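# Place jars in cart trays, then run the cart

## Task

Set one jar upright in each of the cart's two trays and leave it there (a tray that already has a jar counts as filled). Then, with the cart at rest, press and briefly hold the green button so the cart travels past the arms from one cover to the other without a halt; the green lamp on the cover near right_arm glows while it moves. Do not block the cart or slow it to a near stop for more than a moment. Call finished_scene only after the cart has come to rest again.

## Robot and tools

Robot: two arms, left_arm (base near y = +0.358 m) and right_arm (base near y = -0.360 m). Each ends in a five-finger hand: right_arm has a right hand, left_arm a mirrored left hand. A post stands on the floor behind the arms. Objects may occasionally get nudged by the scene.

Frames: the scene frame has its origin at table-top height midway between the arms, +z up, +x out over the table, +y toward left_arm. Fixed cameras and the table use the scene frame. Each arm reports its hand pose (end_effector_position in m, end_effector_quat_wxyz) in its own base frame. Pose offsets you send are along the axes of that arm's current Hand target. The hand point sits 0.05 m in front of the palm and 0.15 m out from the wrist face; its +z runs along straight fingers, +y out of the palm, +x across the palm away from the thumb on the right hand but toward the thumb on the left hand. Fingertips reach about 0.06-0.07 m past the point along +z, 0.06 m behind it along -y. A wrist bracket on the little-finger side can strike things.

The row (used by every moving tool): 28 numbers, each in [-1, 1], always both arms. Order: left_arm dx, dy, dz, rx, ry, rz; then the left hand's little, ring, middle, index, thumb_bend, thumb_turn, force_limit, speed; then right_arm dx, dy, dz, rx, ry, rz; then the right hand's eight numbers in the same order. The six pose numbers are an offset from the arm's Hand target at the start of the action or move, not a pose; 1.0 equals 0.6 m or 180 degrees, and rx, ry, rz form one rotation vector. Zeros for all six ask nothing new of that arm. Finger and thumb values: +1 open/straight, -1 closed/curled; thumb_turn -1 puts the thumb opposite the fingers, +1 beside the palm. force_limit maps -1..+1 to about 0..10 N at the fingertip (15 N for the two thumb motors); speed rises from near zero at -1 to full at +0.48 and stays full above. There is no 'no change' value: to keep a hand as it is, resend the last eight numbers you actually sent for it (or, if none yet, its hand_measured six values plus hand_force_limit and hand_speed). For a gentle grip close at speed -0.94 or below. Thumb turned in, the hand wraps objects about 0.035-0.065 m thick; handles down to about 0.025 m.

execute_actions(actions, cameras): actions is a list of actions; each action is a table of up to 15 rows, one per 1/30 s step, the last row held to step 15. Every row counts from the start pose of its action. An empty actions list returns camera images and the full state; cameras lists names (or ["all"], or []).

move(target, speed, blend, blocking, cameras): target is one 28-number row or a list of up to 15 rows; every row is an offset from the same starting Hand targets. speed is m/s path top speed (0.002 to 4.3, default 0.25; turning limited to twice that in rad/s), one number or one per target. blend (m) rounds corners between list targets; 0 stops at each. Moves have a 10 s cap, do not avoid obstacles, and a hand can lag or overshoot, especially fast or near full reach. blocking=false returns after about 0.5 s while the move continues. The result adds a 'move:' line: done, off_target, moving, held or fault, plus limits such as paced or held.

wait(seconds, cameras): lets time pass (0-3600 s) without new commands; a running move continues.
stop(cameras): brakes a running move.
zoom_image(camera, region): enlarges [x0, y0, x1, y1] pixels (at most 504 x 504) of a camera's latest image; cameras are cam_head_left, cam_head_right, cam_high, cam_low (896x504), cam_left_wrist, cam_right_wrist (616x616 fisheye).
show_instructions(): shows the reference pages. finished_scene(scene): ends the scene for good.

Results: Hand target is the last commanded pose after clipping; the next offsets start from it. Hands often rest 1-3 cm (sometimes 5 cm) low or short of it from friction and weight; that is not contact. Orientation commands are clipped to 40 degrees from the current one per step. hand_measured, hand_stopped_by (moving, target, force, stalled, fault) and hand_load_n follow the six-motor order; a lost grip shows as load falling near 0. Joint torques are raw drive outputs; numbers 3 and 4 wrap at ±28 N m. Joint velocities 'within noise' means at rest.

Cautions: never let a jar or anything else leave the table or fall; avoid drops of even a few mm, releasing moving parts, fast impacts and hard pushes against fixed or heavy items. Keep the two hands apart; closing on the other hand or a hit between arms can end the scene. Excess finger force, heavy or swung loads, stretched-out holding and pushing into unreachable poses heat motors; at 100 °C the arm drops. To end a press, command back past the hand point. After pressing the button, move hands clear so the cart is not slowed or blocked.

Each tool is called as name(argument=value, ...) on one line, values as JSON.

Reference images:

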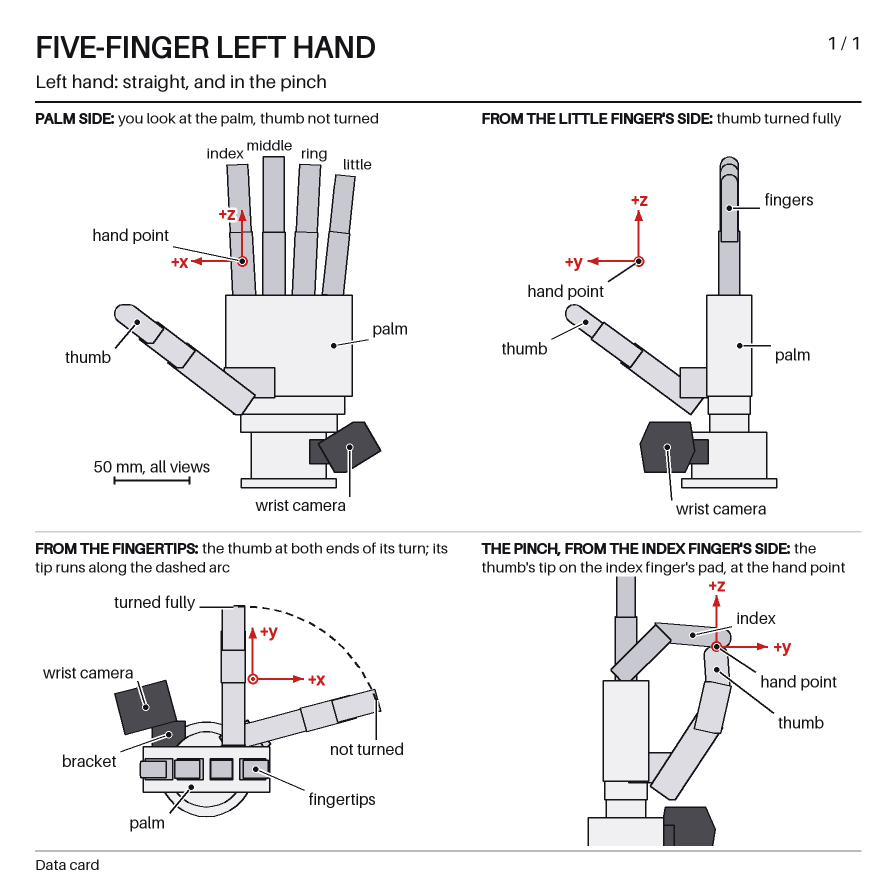

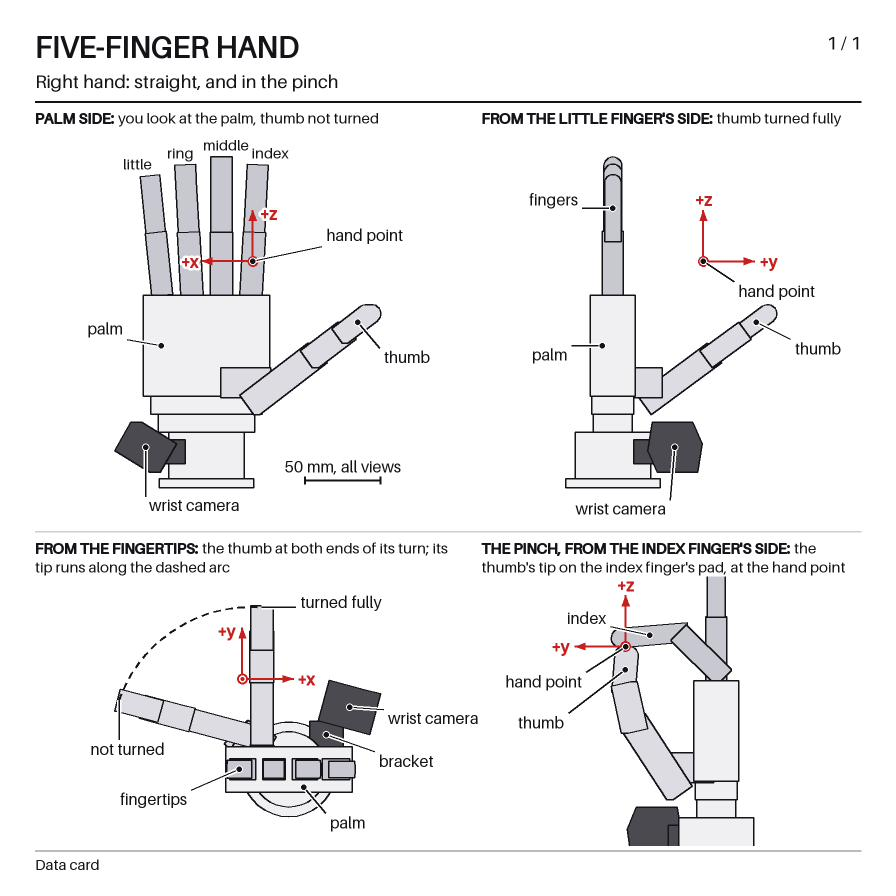

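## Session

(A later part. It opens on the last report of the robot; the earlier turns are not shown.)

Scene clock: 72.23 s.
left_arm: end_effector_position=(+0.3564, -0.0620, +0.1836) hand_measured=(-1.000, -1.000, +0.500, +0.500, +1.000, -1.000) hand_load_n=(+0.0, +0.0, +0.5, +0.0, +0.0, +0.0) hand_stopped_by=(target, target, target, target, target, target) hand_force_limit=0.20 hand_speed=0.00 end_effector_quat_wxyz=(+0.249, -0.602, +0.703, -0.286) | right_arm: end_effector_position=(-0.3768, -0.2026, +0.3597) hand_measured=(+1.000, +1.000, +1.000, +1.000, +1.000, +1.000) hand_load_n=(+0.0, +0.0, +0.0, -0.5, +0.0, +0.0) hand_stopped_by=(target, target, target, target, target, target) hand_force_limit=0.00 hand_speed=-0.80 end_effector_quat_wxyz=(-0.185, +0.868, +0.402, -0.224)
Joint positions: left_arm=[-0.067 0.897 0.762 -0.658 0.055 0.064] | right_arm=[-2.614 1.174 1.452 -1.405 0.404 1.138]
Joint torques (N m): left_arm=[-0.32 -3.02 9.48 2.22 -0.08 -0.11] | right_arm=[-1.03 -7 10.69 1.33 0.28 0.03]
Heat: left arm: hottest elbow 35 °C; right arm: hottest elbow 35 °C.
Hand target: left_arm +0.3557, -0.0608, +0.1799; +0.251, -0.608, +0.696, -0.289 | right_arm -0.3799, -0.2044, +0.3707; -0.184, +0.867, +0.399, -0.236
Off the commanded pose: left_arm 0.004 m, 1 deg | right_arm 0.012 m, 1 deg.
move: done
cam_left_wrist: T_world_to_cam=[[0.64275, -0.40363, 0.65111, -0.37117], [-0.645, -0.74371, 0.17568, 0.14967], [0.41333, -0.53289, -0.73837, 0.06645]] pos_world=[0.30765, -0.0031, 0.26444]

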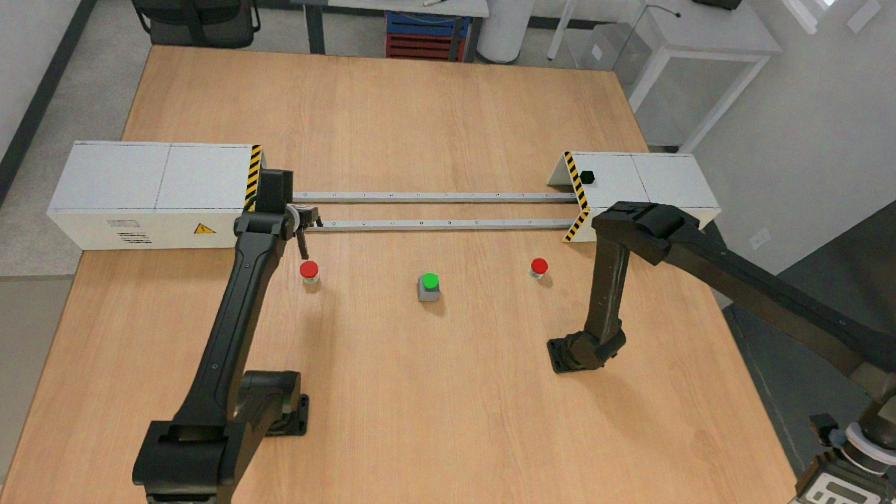

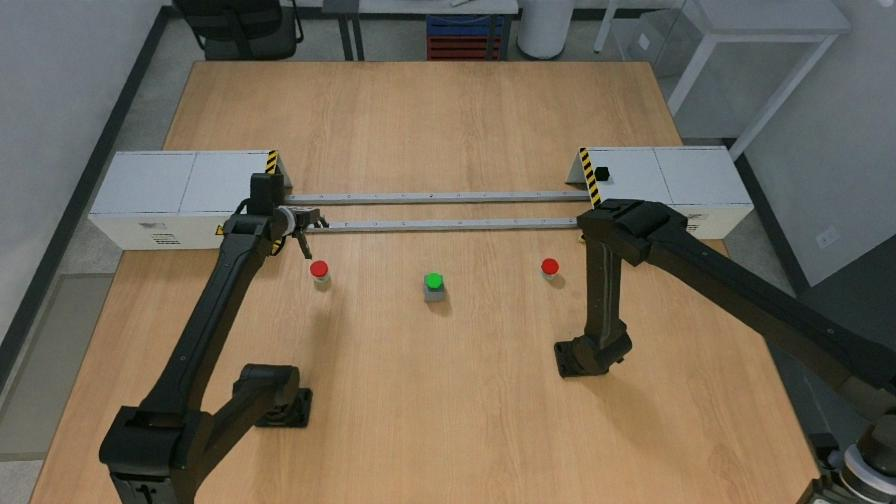

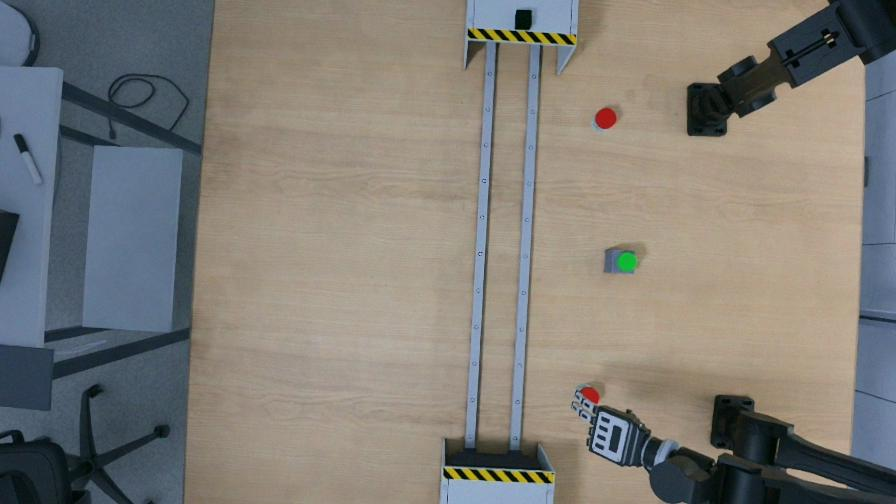

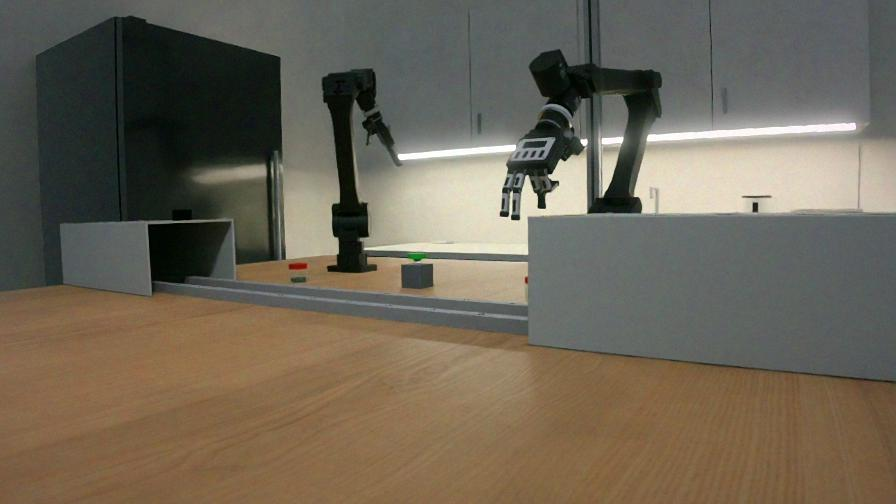

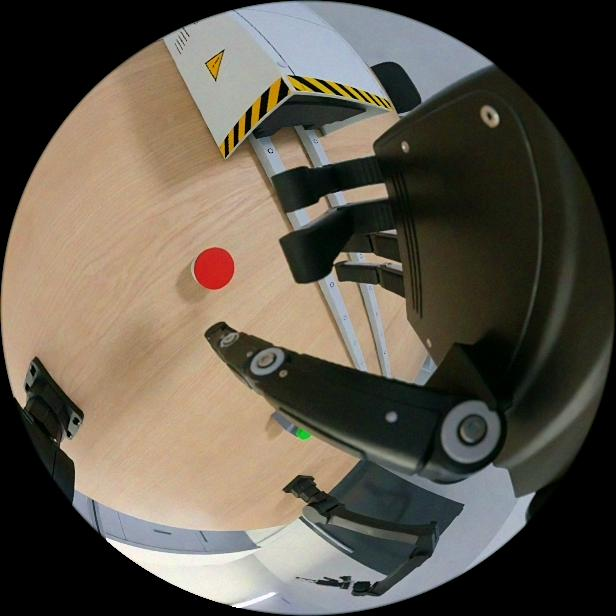

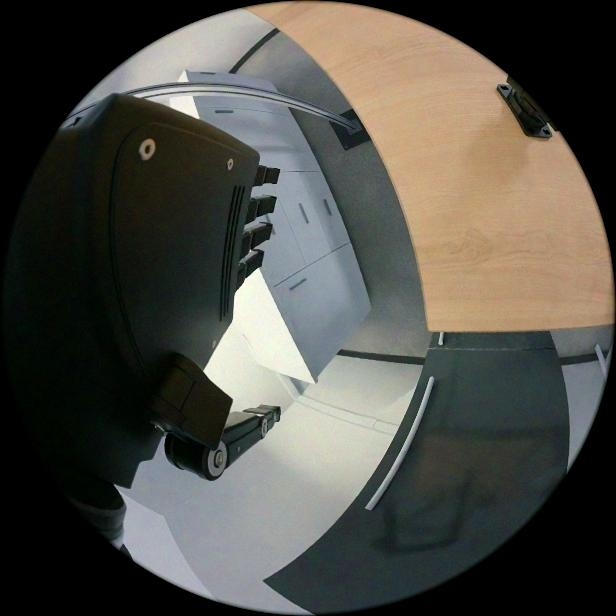

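move(target=[-0.0214,0.1206,0.0987,0,0,0,-1,-1,0.5,0.5,1,-1,0.2,0.0,0,0,0,0,0,0,1,1,1,1,1,1,0,-0.8], speed=0.12, cameras=["cam_head_right","cam_high","cam_low","cam_left_wrist"])

Scene clock: 79.93 s.
left_arm: end_effector_position=(+0.3489, -0.0497, +0.0929) hand_measured=(-1.000, -1.000, +0.500, +0.500, +1.000, -1.000) hand_load_n=(+0.0, +0.0, +0.0, +0.0, +0.0, +0.0) hand_stopped_by=(target, target, target, target, target, target) hand_force_limit=0.20 hand_speed=0.00 end_effector_quat_wxyz=(+0.250, -0.610, +0.693, -0.291) | right_arm: end_effector_position=(-0.3768, -0.2026, +0.3597) hand_measured=(+1.000, +1.000, +1.000, +1.000, +1.000, +1.000) hand_load_n=(+0.0, +0.0, +0.0, +0.0, +0.0, +0.0) hand_stopped_by=(target, target, target, target, target, target) hand_force_limit=0.00 hand_speed=-0.80 end_effector_quat_wxyz=(-0.185, +0.868, +0.402, -0.224)
Joint positions: left_arm=[-0.019 0.95 0.537 -0.374 0.085 0.073] | right_arm=[-2.614 1.174 1.452 -1.405 0.404 1.138]
Joint torques (N m): left_arm=[0.03 -1.85 9.09 2.22 0.13 0.24] | right_arm=[-1.32 -6.89 10.71 1.32 0.27 0.04]
Heat: left arm: hottest elbow 35 °C; right arm: hottest elbow 36 °C.
Hand target: left_arm +0.3483, -0.0469, +0.0868; +0.252, -0.608, +0.696, -0.289 | right_arm -0.3799, -0.2044, +0.3707; -0.184, +0.867, +0.399, -0.236
Off the commanded pose: left_arm 0.007 m, 0 deg | right_arm 0.012 m, 1 deg.
move: done
cam_left_wrist: T_world_to_cam=[[0.64611, -0.3802, 0.66181, -0.30334], [-0.63079, -0.75417, 0.18257, 0.16381], [0.42971, -0.53542, -0.7271, 0.00221]] pos_world=[0.29837, 0.00939, 0.17245]

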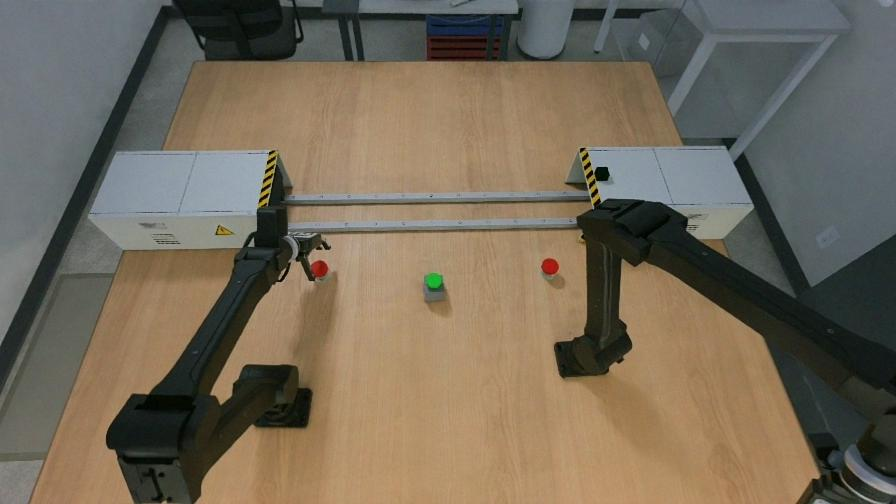

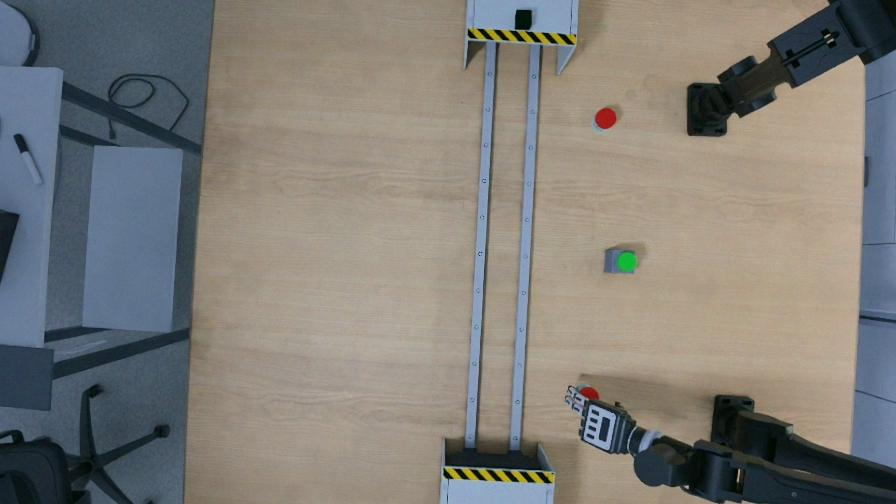

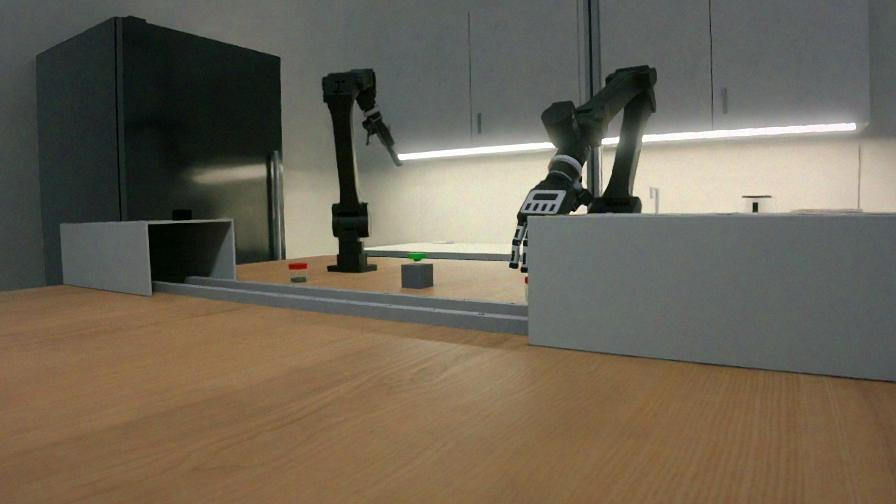

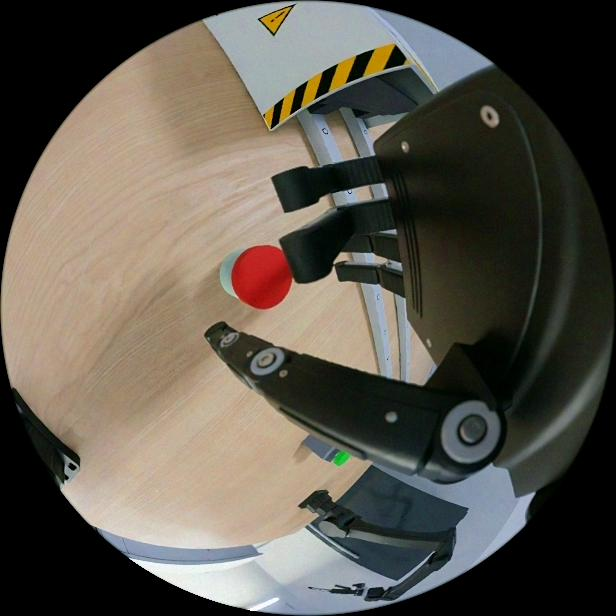

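zoom_image(camera="cam_head_right", region=[270, 210, 370, 310])

zoom_image(camera="cam_left_wrist", region=[200, 200, 400, 400])

Scaled by 5.040.

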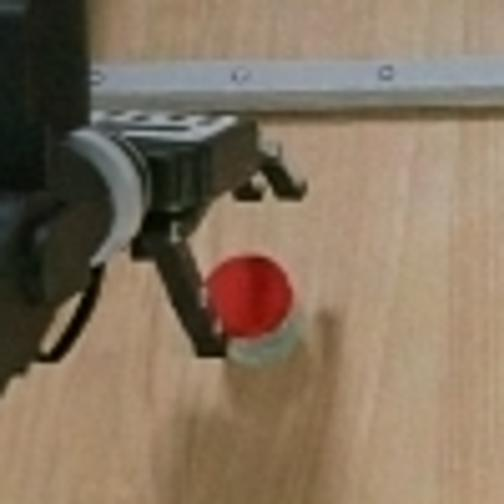

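Scaled by 2.520 from the camera's image (finer frame: 880x880).

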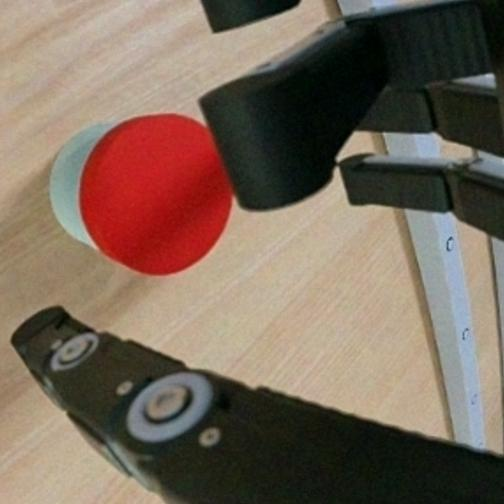

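move(target=[-0.0065,0.0633,0.057,0,0,0,-1,-1,0.5,0.5,1,-1,0.2,0.0,0,0,0,0,0,0,1,1,1,1,1,1,0,-0.8], speed=0.08, cameras=["cam_head_right","cam_low","cam_left_wrist"])

zoom_image(camera="cam_head_right", region=[270, 210, 370, 310])

zoom_image(camera="cam_left_wrist", region=[200, 200, 400, 400])

Scene clock: 84.80 s.
left_arm: end_effector_position=(+0.3485, -0.0459, +0.0423) hand_measured=(-1.000, -1.000, +0.500, +0.500, +1.000, -1.000) hand_load_n=(+0.0, +0.0, +0.0, +0.0, +0.0, +0.0) hand_stopped_by=(target, target, target, target, target, target) hand_force_limit=0.20 hand_speed=0.00 end_effector_quat_wxyz=(+0.251, -0.610, +0.693, -0.292) | right_arm: end_effector_position=(-0.3768, -0.2026, +0.3597) hand_measured=(+1.000, +1.000, +1.000, +1.000, +1.000, +1.000) hand_load_n=(+0.0, +0.0, +0.0, +0.0, +0.0, -0.5) hand_stopped_by=(target, target, target, target, target, target) hand_force_limit=0.00 hand_speed=-0.80 end_effector_quat_wxyz=(-0.185, +0.868, +0.402, -0.224)
Joint positions: left_arm=[-0.004 1.051 0.441 -0.175 0.096 0.085] | right_arm=[-2.614 1.174 1.452 -1.405 0.404 1.138]
Joint torques (N m): left_arm=[0.03 -2.2 8.02 2.33 0.15 0.19] | right_arm=[-1.03 -7 10.66 1.29 0.28 0.05]
Heat: left arm: hottest elbow 36 °C; right arm: hottest elbow 36 °C.
Hand target: left_arm +0.3461, -0.0429, +0.0357; +0.251, -0.608, +0.696, -0.289 | right_arm -0.3799, -0.2044, +0.3707; -0.184, +0.867, +0.399, -0.236
Off the commanded pose: left_arm 0.008 m, 0 deg | right_arm 0.012 m, 1 deg.
move: done
cam_left_wrist: T_world_to_cam=[[0.64435, -0.38078, 0.66319, -0.26768], [-0.63185, -0.75361, 0.18121, 0.17615], [0.43078, -0.5358, -0.72618, -0.03271]] pos_world=[0.29787, 0.01329, 0.12185]

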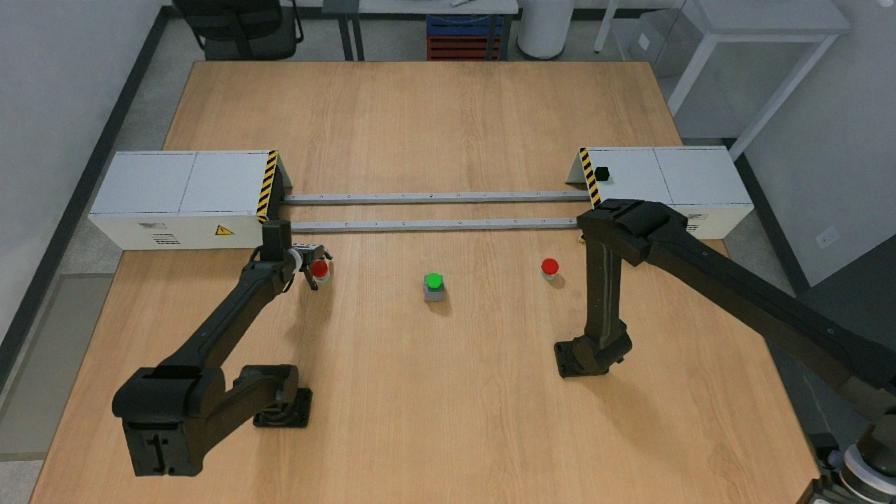

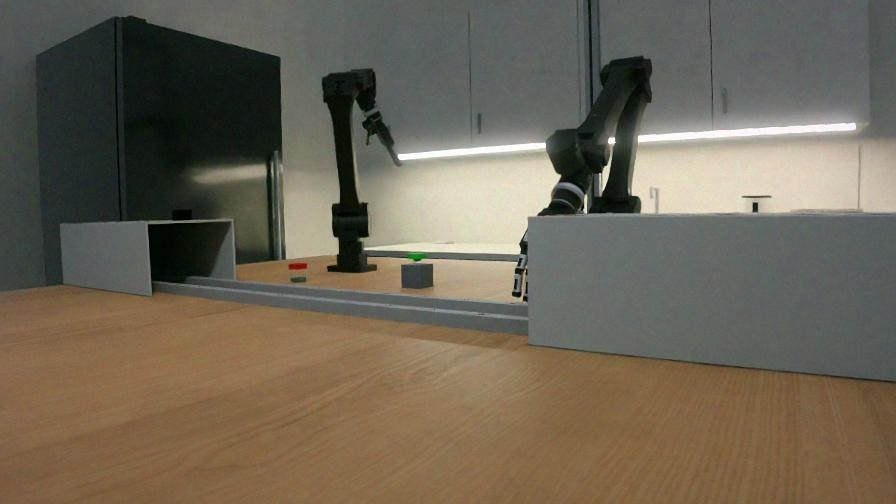

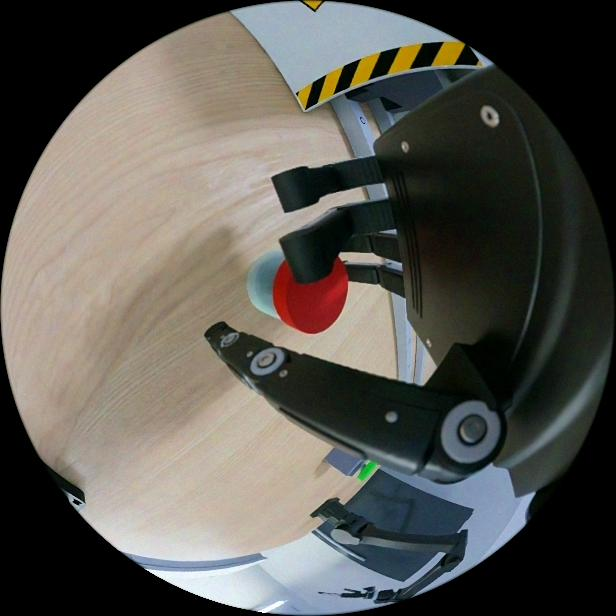

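Scaled by 5.040.

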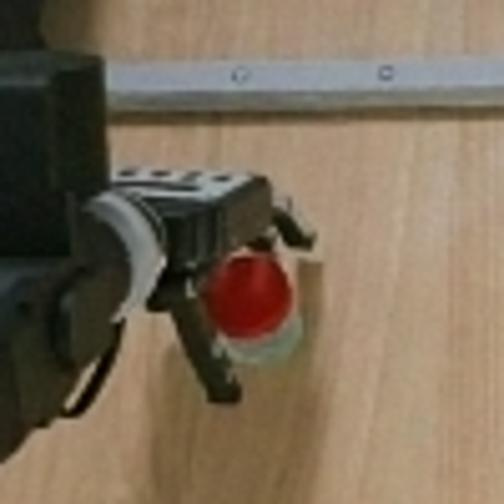

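Scaled by 2.520 from the camera's image (finer frame: 880x880).

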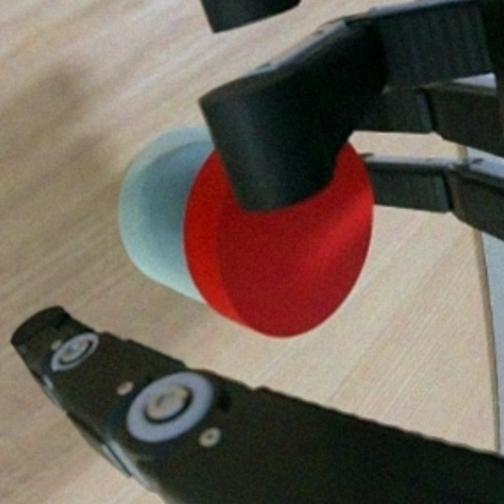

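move(target=[0,0,0,0,0,0,-1,-1,-0.2,-0.2,-0.2,-1,-0.5,-0.92,0,0,0,0,0,0,1,1,1,1,1,1,0,-0.8], cameras=["cam_head_right","cam_left_wrist"])

zoom_image(camera="cam_head_right", region=[270, 210, 370, 310])

Scene clock: 91.23 s.
left_arm: end_effector_position=(+0.3486, -0.0457, +0.0423) hand_measured=(-1.000, -1.000, +0.000, -0.038, +0.732, -1.000) hand_load_n=(+0.0, +0.0, +2.5, +3.0, +4.5, +0.0) hand_stopped_by=(target, target, force, force, force, target) hand_force_limit=-0.50 hand_speed=-0.92 end_effector_quat_wxyz=(+0.251, -0.610, +0.693, -0.292) | right_arm: end_effector_position=(-0.3768, -0.2026, +0.3597) hand_measured=(+1.000, +1.000, +1.000, +1.000, +1.000, +1.000) hand_load_n=(+0.0, +0.0, +0.0, +0.0, +0.0, +0.0) hand_stopped_by=(target, target, target, target, target, target) hand_force_limit=0.00 hand_speed=-0.80 end_effector_quat_wxyz=(-0.185, +0.868, +0.402, -0.224)
Joint positions: left_arm=[-0.003 1.051 0.441 -0.175 0.096 0.085] | right_arm=[-2.614 1.174 1.452 -1.405 0.404 1.138]
Joint torques (N m): left_arm=[0.15 -2.14 8.06 2.32 0.14 0.18] | right_arm=[-1.14 -6.83 10.69 1.31 0.28 0.03]
Heat: left arm: hottest elbow 36 °C; right arm: hottest elbow 36 °C.
Hand target: left_arm +0.3461, -0.0427, +0.0357; +0.251, -0.608, +0.696, -0.289 | right_arm -0.3799, -0.2044, +0.3707; -0.184, +0.867, +0.399, -0.236
Off the commanded pose: left_arm 0.008 m, 0 deg | right_arm 0.012 m, 1 deg.
move: done
cam_left_wrist: T_world_to_cam=[[0.64425, -0.38116, 0.66307, -0.26756], [-0.63195, -0.75362, 0.1808, 0.17638], [0.43079, -0.53551, -0.7264, -0.03258]] pos_world=[0.29787, 0.01349, 0.12185]

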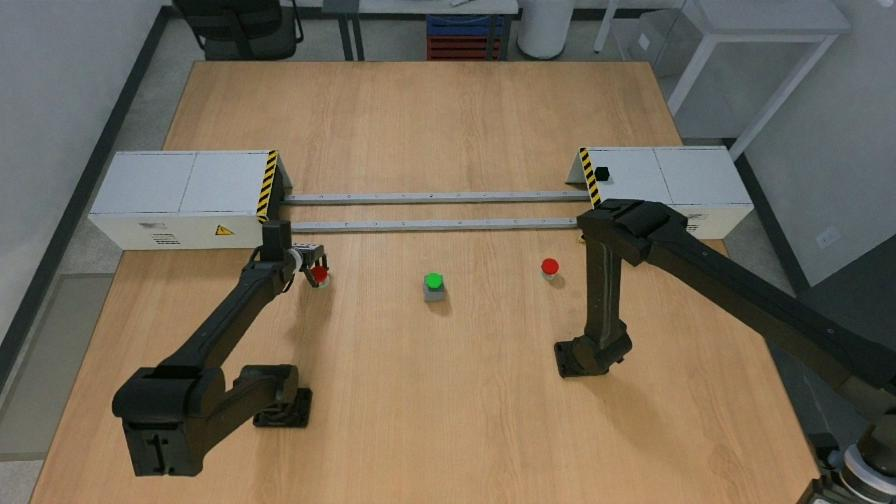

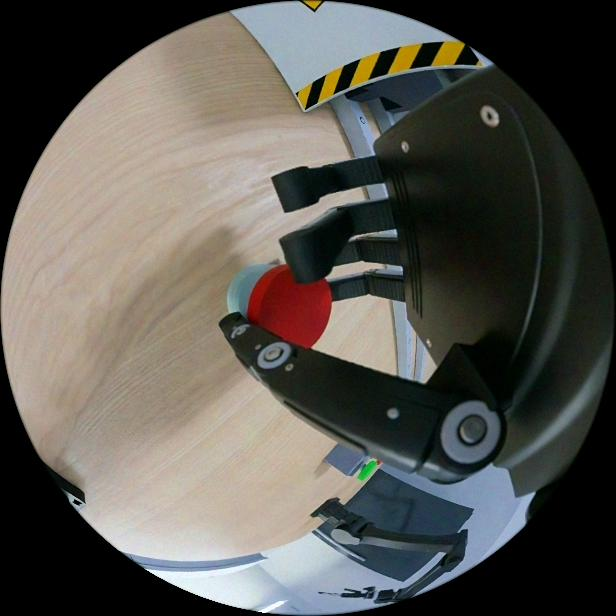

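Scaled by 5.040.

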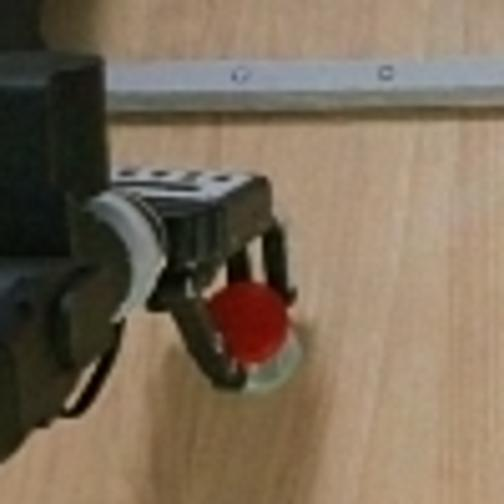

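move(target=[0,0,-0.0943,-0.0,0,0,-1,-1,-0.2,-0.2,-0.2,-1,-0.5,-0.92,0,0,0,0,0,0,1,1,1,1,1,1,0,-0.8], speed=0.05, cameras=["cam_head_right","cam_left_wrist"])

Scene clock: 93.77 s.
left_arm: end_effector_position=(+0.3105, -0.0399, +0.0778) hand_measured=(-1.000, -1.000, +0.000, -0.038, +0.732, -1.000) hand_load_n=(+0.5, +0.0, +0.5, +1.5, +2.0, +0.0) hand_stopped_by=(target, target, force, force, force, target) hand_force_limit=-0.50 hand_speed=-0.92 end_effector_quat_wxyz=(+0.252, -0.609, +0.693, -0.292) | right_arm: end_effector_position=(-0.3768, -0.2026, +0.3597) hand_measured=(+1.000, +1.000, +1.000, +1.000, +1.000, +1.000) hand_load_n=(+0.5, +0.0, +0.0, +0.0, +0.0, +0.0) hand_stopped_by=(target, target, target, target, target, target) hand_force_limit=0.00 hand_speed=-0.80 end_effector_quat_wxyz=(-0.185, +0.868, +0.402, -0.224)
Joint positions: left_arm=[0.022 0.823 0.433 -0.396 0.114 0.105] | right_arm=[-2.614 1.174 1.452 -1.405 0.404 1.138]
Joint torques (N m): left_arm=[0.15 -1.85 9.68 1.25 0.19 0.14] | right_arm=[-1.03 -7 10.7 1.31 0.29 0.04]
Heat: left arm: hottest elbow 36 °C; right arm: hottest elbow 36 °C.
Hand target: left_arm +0.3065, -0.0374, +0.0758; +0.251, -0.608, +0.696, -0.289 | right_arm -0.3799, -0.2044, +0.3707; -0.184, +0.867, +0.399, -0.236
Off the commanded pose: left_arm 0.005 m, 0 deg | right_arm 0.012 m, 1 deg.
move: done
cam_left_wrist: T_world_to_cam=[[0.64222, -0.38264, 0.66418, -0.26387], [-0.63314, -0.75324, 0.17826, 0.15083], [0.43208, -0.535, -0.72601, 0.01223]] pos_world=[0.25967, 0.01919, 0.15725]

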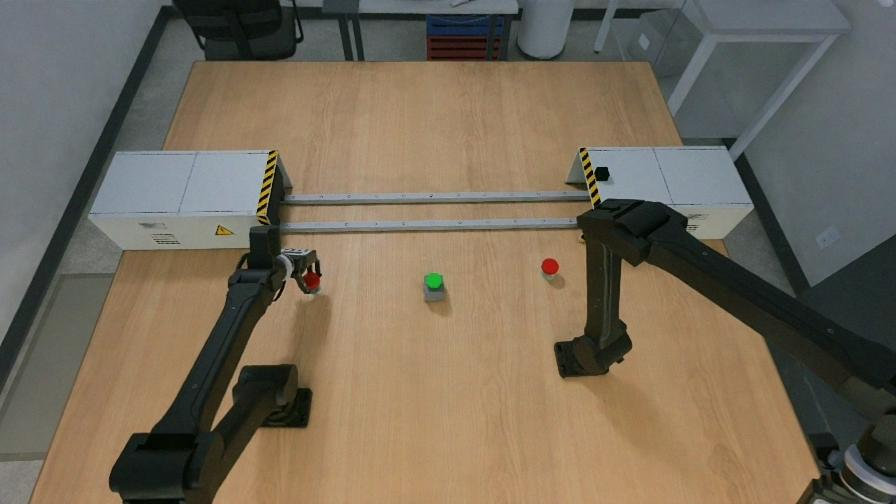

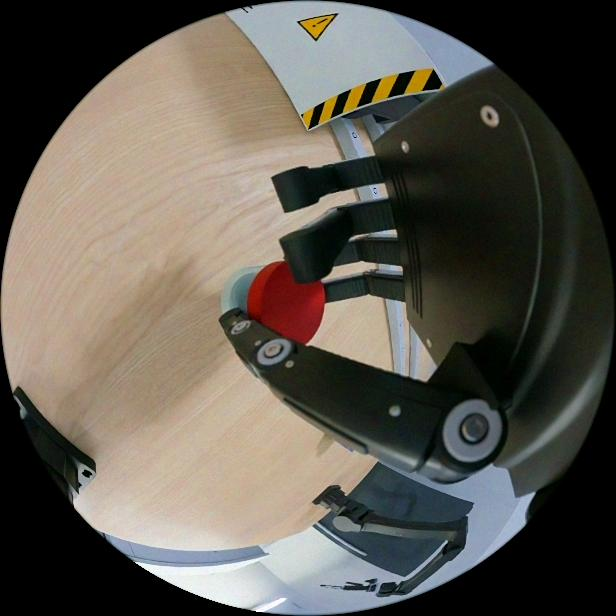

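zoom_image(camera="cam_head_right", region=[265, 230, 365, 330])

zoom_image(camera="cam_left_wrist", region=[180, 200, 380, 400])

Scaled by 5.040.

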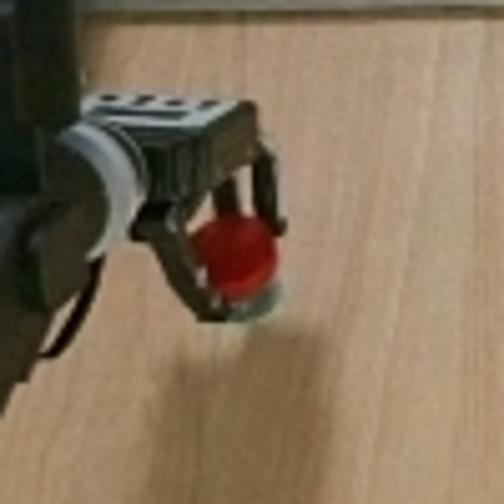

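Scaled by 2.520 from the camera's image (finer frame: 880x880).

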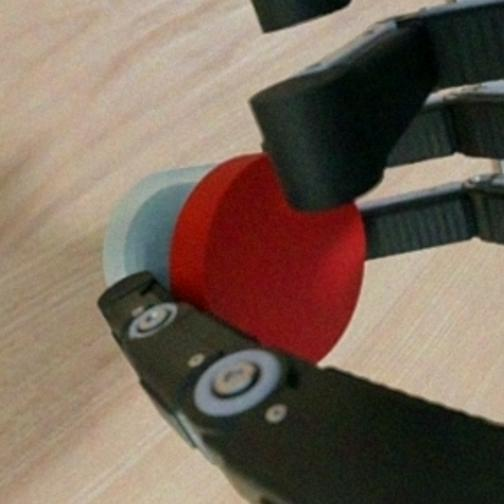

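move(target=[[0,-0.1414,-0.1414,0,0,0,-1,-1,-0.3,-0.3,-0.2,-1,-0.3,-0.92,0.019,0.5117,-0.2395,-0.2007,0.0005,-0.2925,-1,-1,-1,-1,1,1,0.2,0.2],[0.1192,-0.4777,0.185,0,0,0,-1,-1,-0.3,-0.3,-0.2,-1,-0.3,-0.92,0.39,0.7702,-0.5178,-0.1993,-0.1083,-0.5986,-1,-1,-1,-1,1,1,0.2,0.2],[0.1192,-0.4777,0.185,0,0,0,-1,-1,-0.3,-0.3,-0.2,-1,-0.3,-0.92,0.8723,0.6797,-0.6163,-0.1454,-0.2521,-0.9274,-1,-1,-1,-1,1,1,0.2,0.2]], speed=0.35, blend=0.04, cameras=["all"])

Scene clock: 134.23 s.
left_arm: end_effector_position=(+0.5496, -0.1365, +0.1687) hand_measured=(-1.000, -1.000, -0.042, -0.066, +0.732, -1.000) hand_load_n=(+0.0, +0.0, +4.5, +3.0, +6.5, +1.0) hand_stopped_by=(target, target, force, force, force, target) hand_force_limit=-0.30 hand_speed=-0.92 end_effector_quat_wxyz=(+0.234, -0.612, +0.709, -0.262) | right_arm: end_effector_position=(+0.3640, -0.0930, +0.3115) hand_measured=(-1.000, -1.000, -1.000, -1.000, +1.000, +1.000) hand_load_n=(+0.0, +0.0, +0.0, +0.0, +0.0, +0.0) hand_stopped_by=(target, target, target, target, target, target) hand_force_limit=0.20 hand_speed=0.20 end_effector_quat_wxyz=(+0.020, -0.369, +0.929, -0.011)
Joint positions: left_arm=[-0.2 1.506 1.235 -0.584 -0.046 -0.037] | right_arm=[-0.396 1.404 1.576 -1.698 -0.013 0.419]
Joint torques (N m): left_arm=[-0.97 -9.47 16.02 1.84 -0.14 -0.13] | right_arm=[-0.91 -9.58 12.72 -0.03 -0.02 -0.1]
Heat: left arm: hottest elbow 38 °C; right arm: hottest elbow 37 °C.
Hand target: left_arm +0.5755, -0.1458, +0.2002; +0.252, -0.608, +0.696, -0.289 | right_arm +0.3708, -0.0959, +0.3297; -0.001, -0.376, +0.927, +0.000
Off the commanded pose: left_arm 0.042 m, 4 deg | right_arm 0.020 m, 3 deg.
joint sent to its limit (right arm) — joint 4 (wrist pitch), lower limit. The joint targets are off in orientation, not in position.
move: off_target (left_arm, right_arm)
cam_left_wrist: T_world_to_cam=[[0.68356, -0.40597, 0.60657, -0.53093], [-0.62682, -0.75228, 0.20289, 0.20571], [0.37394, -0.51891, -0.7687, -0.03546]] pos_world=[0.50513, -0.07919, 0.25305]
cam_right_wrist: T_world_to_cam=[[-0.84838, 0.51897, -0.10455, 0.39754], [0.39491, 0.75192, 0.52789, -0.23774], [0.35257, 0.40656, -0.84286, 0.28903]] pos_world=[0.32925, -0.14506, 0.41067]

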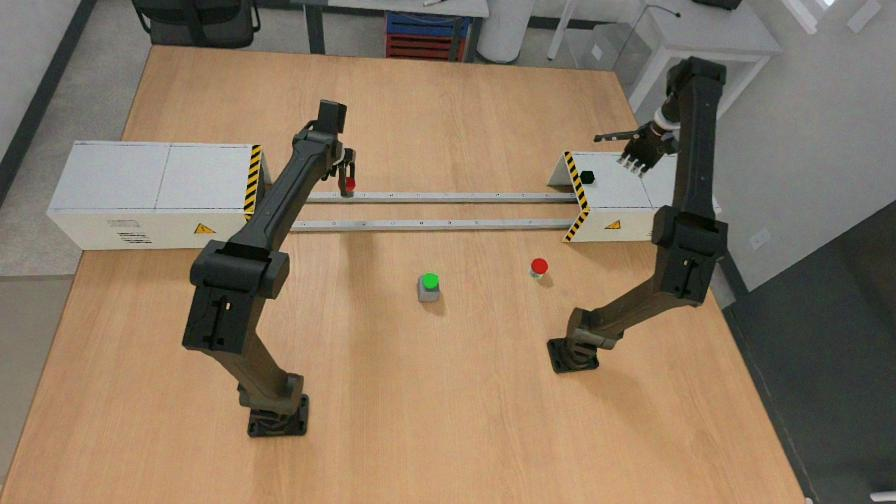

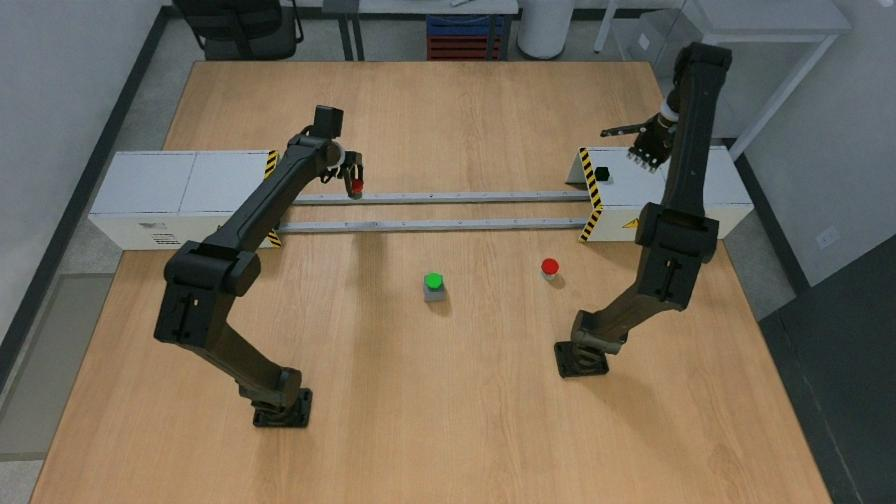

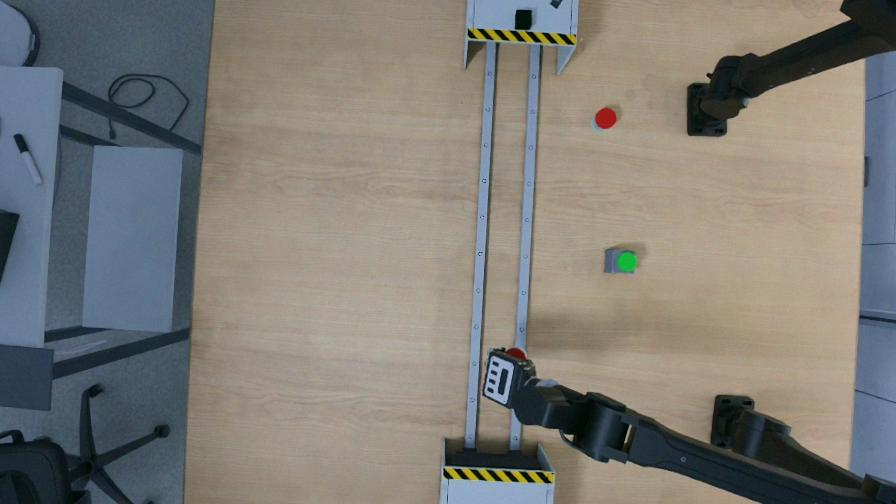

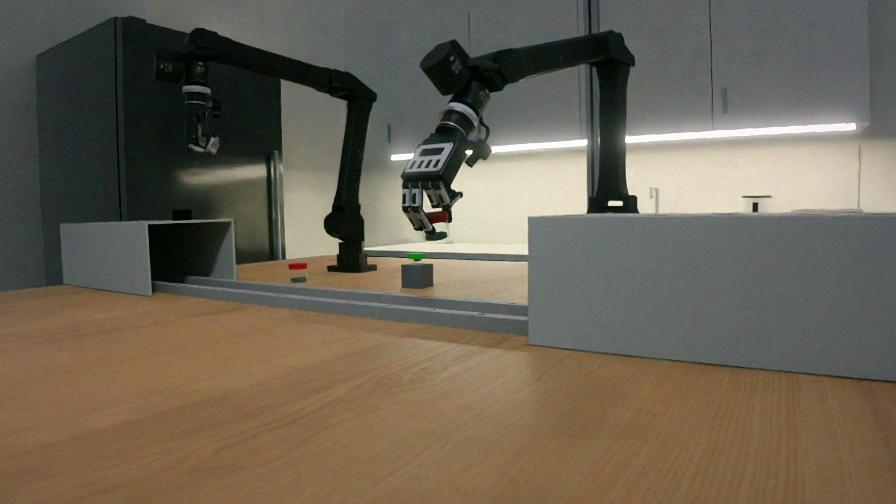

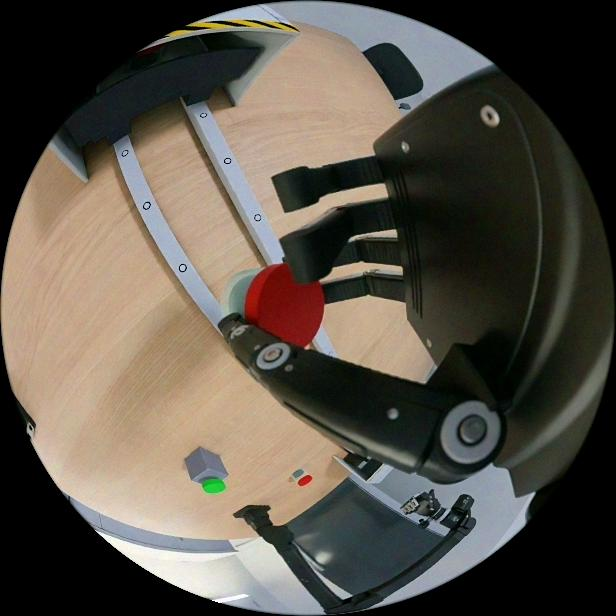

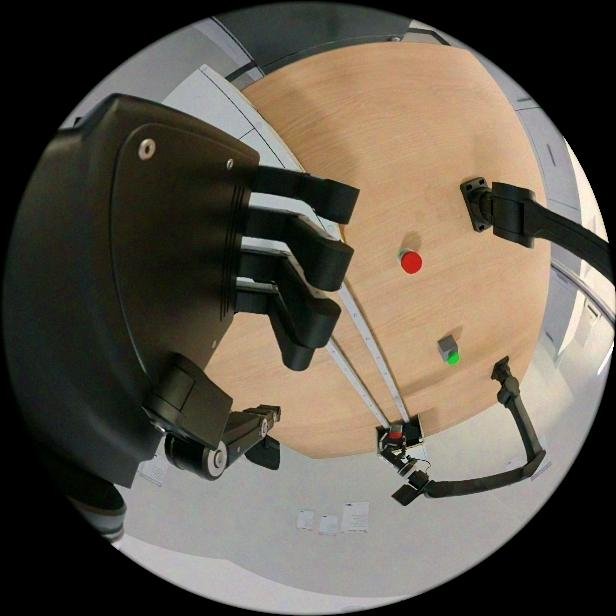

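zoom_image(camera="cam_high", region=[460, 310, 580, 430])

zoom_image(camera="cam_head_left", region=[290, 120, 410, 240])

zoom_image(camera="cam_head_right", region=[290, 120, 410, 240])

zoom_image(camera="cam_low", region=[380, 120, 520, 260])

Scaled by 4.200.

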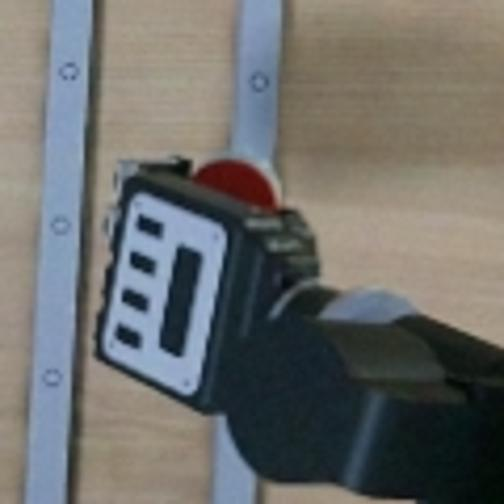

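Scaled by 4.200.

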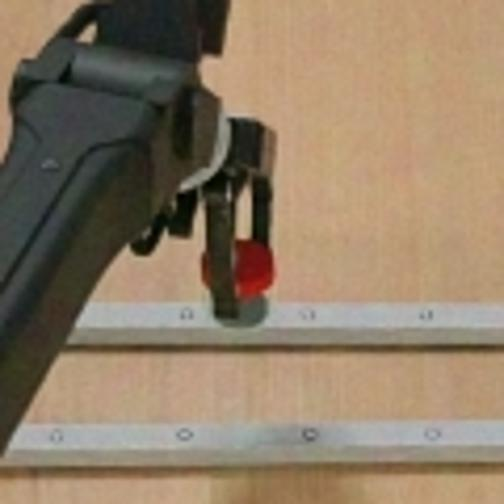

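Scaled by 4.200.

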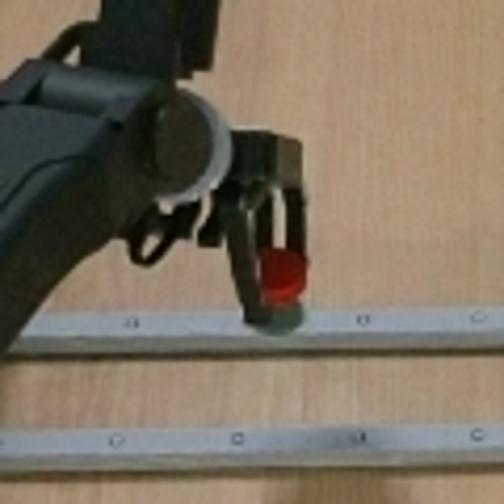

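Scaled by 3.600.

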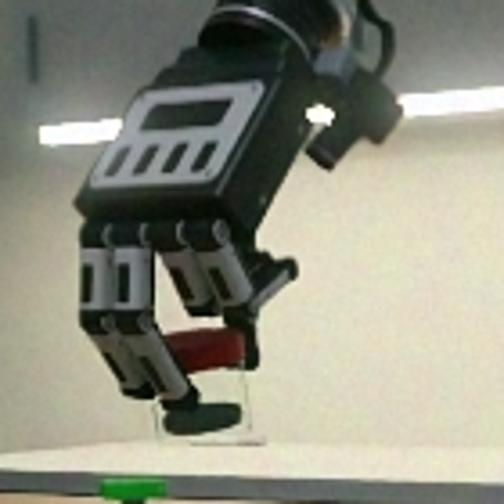

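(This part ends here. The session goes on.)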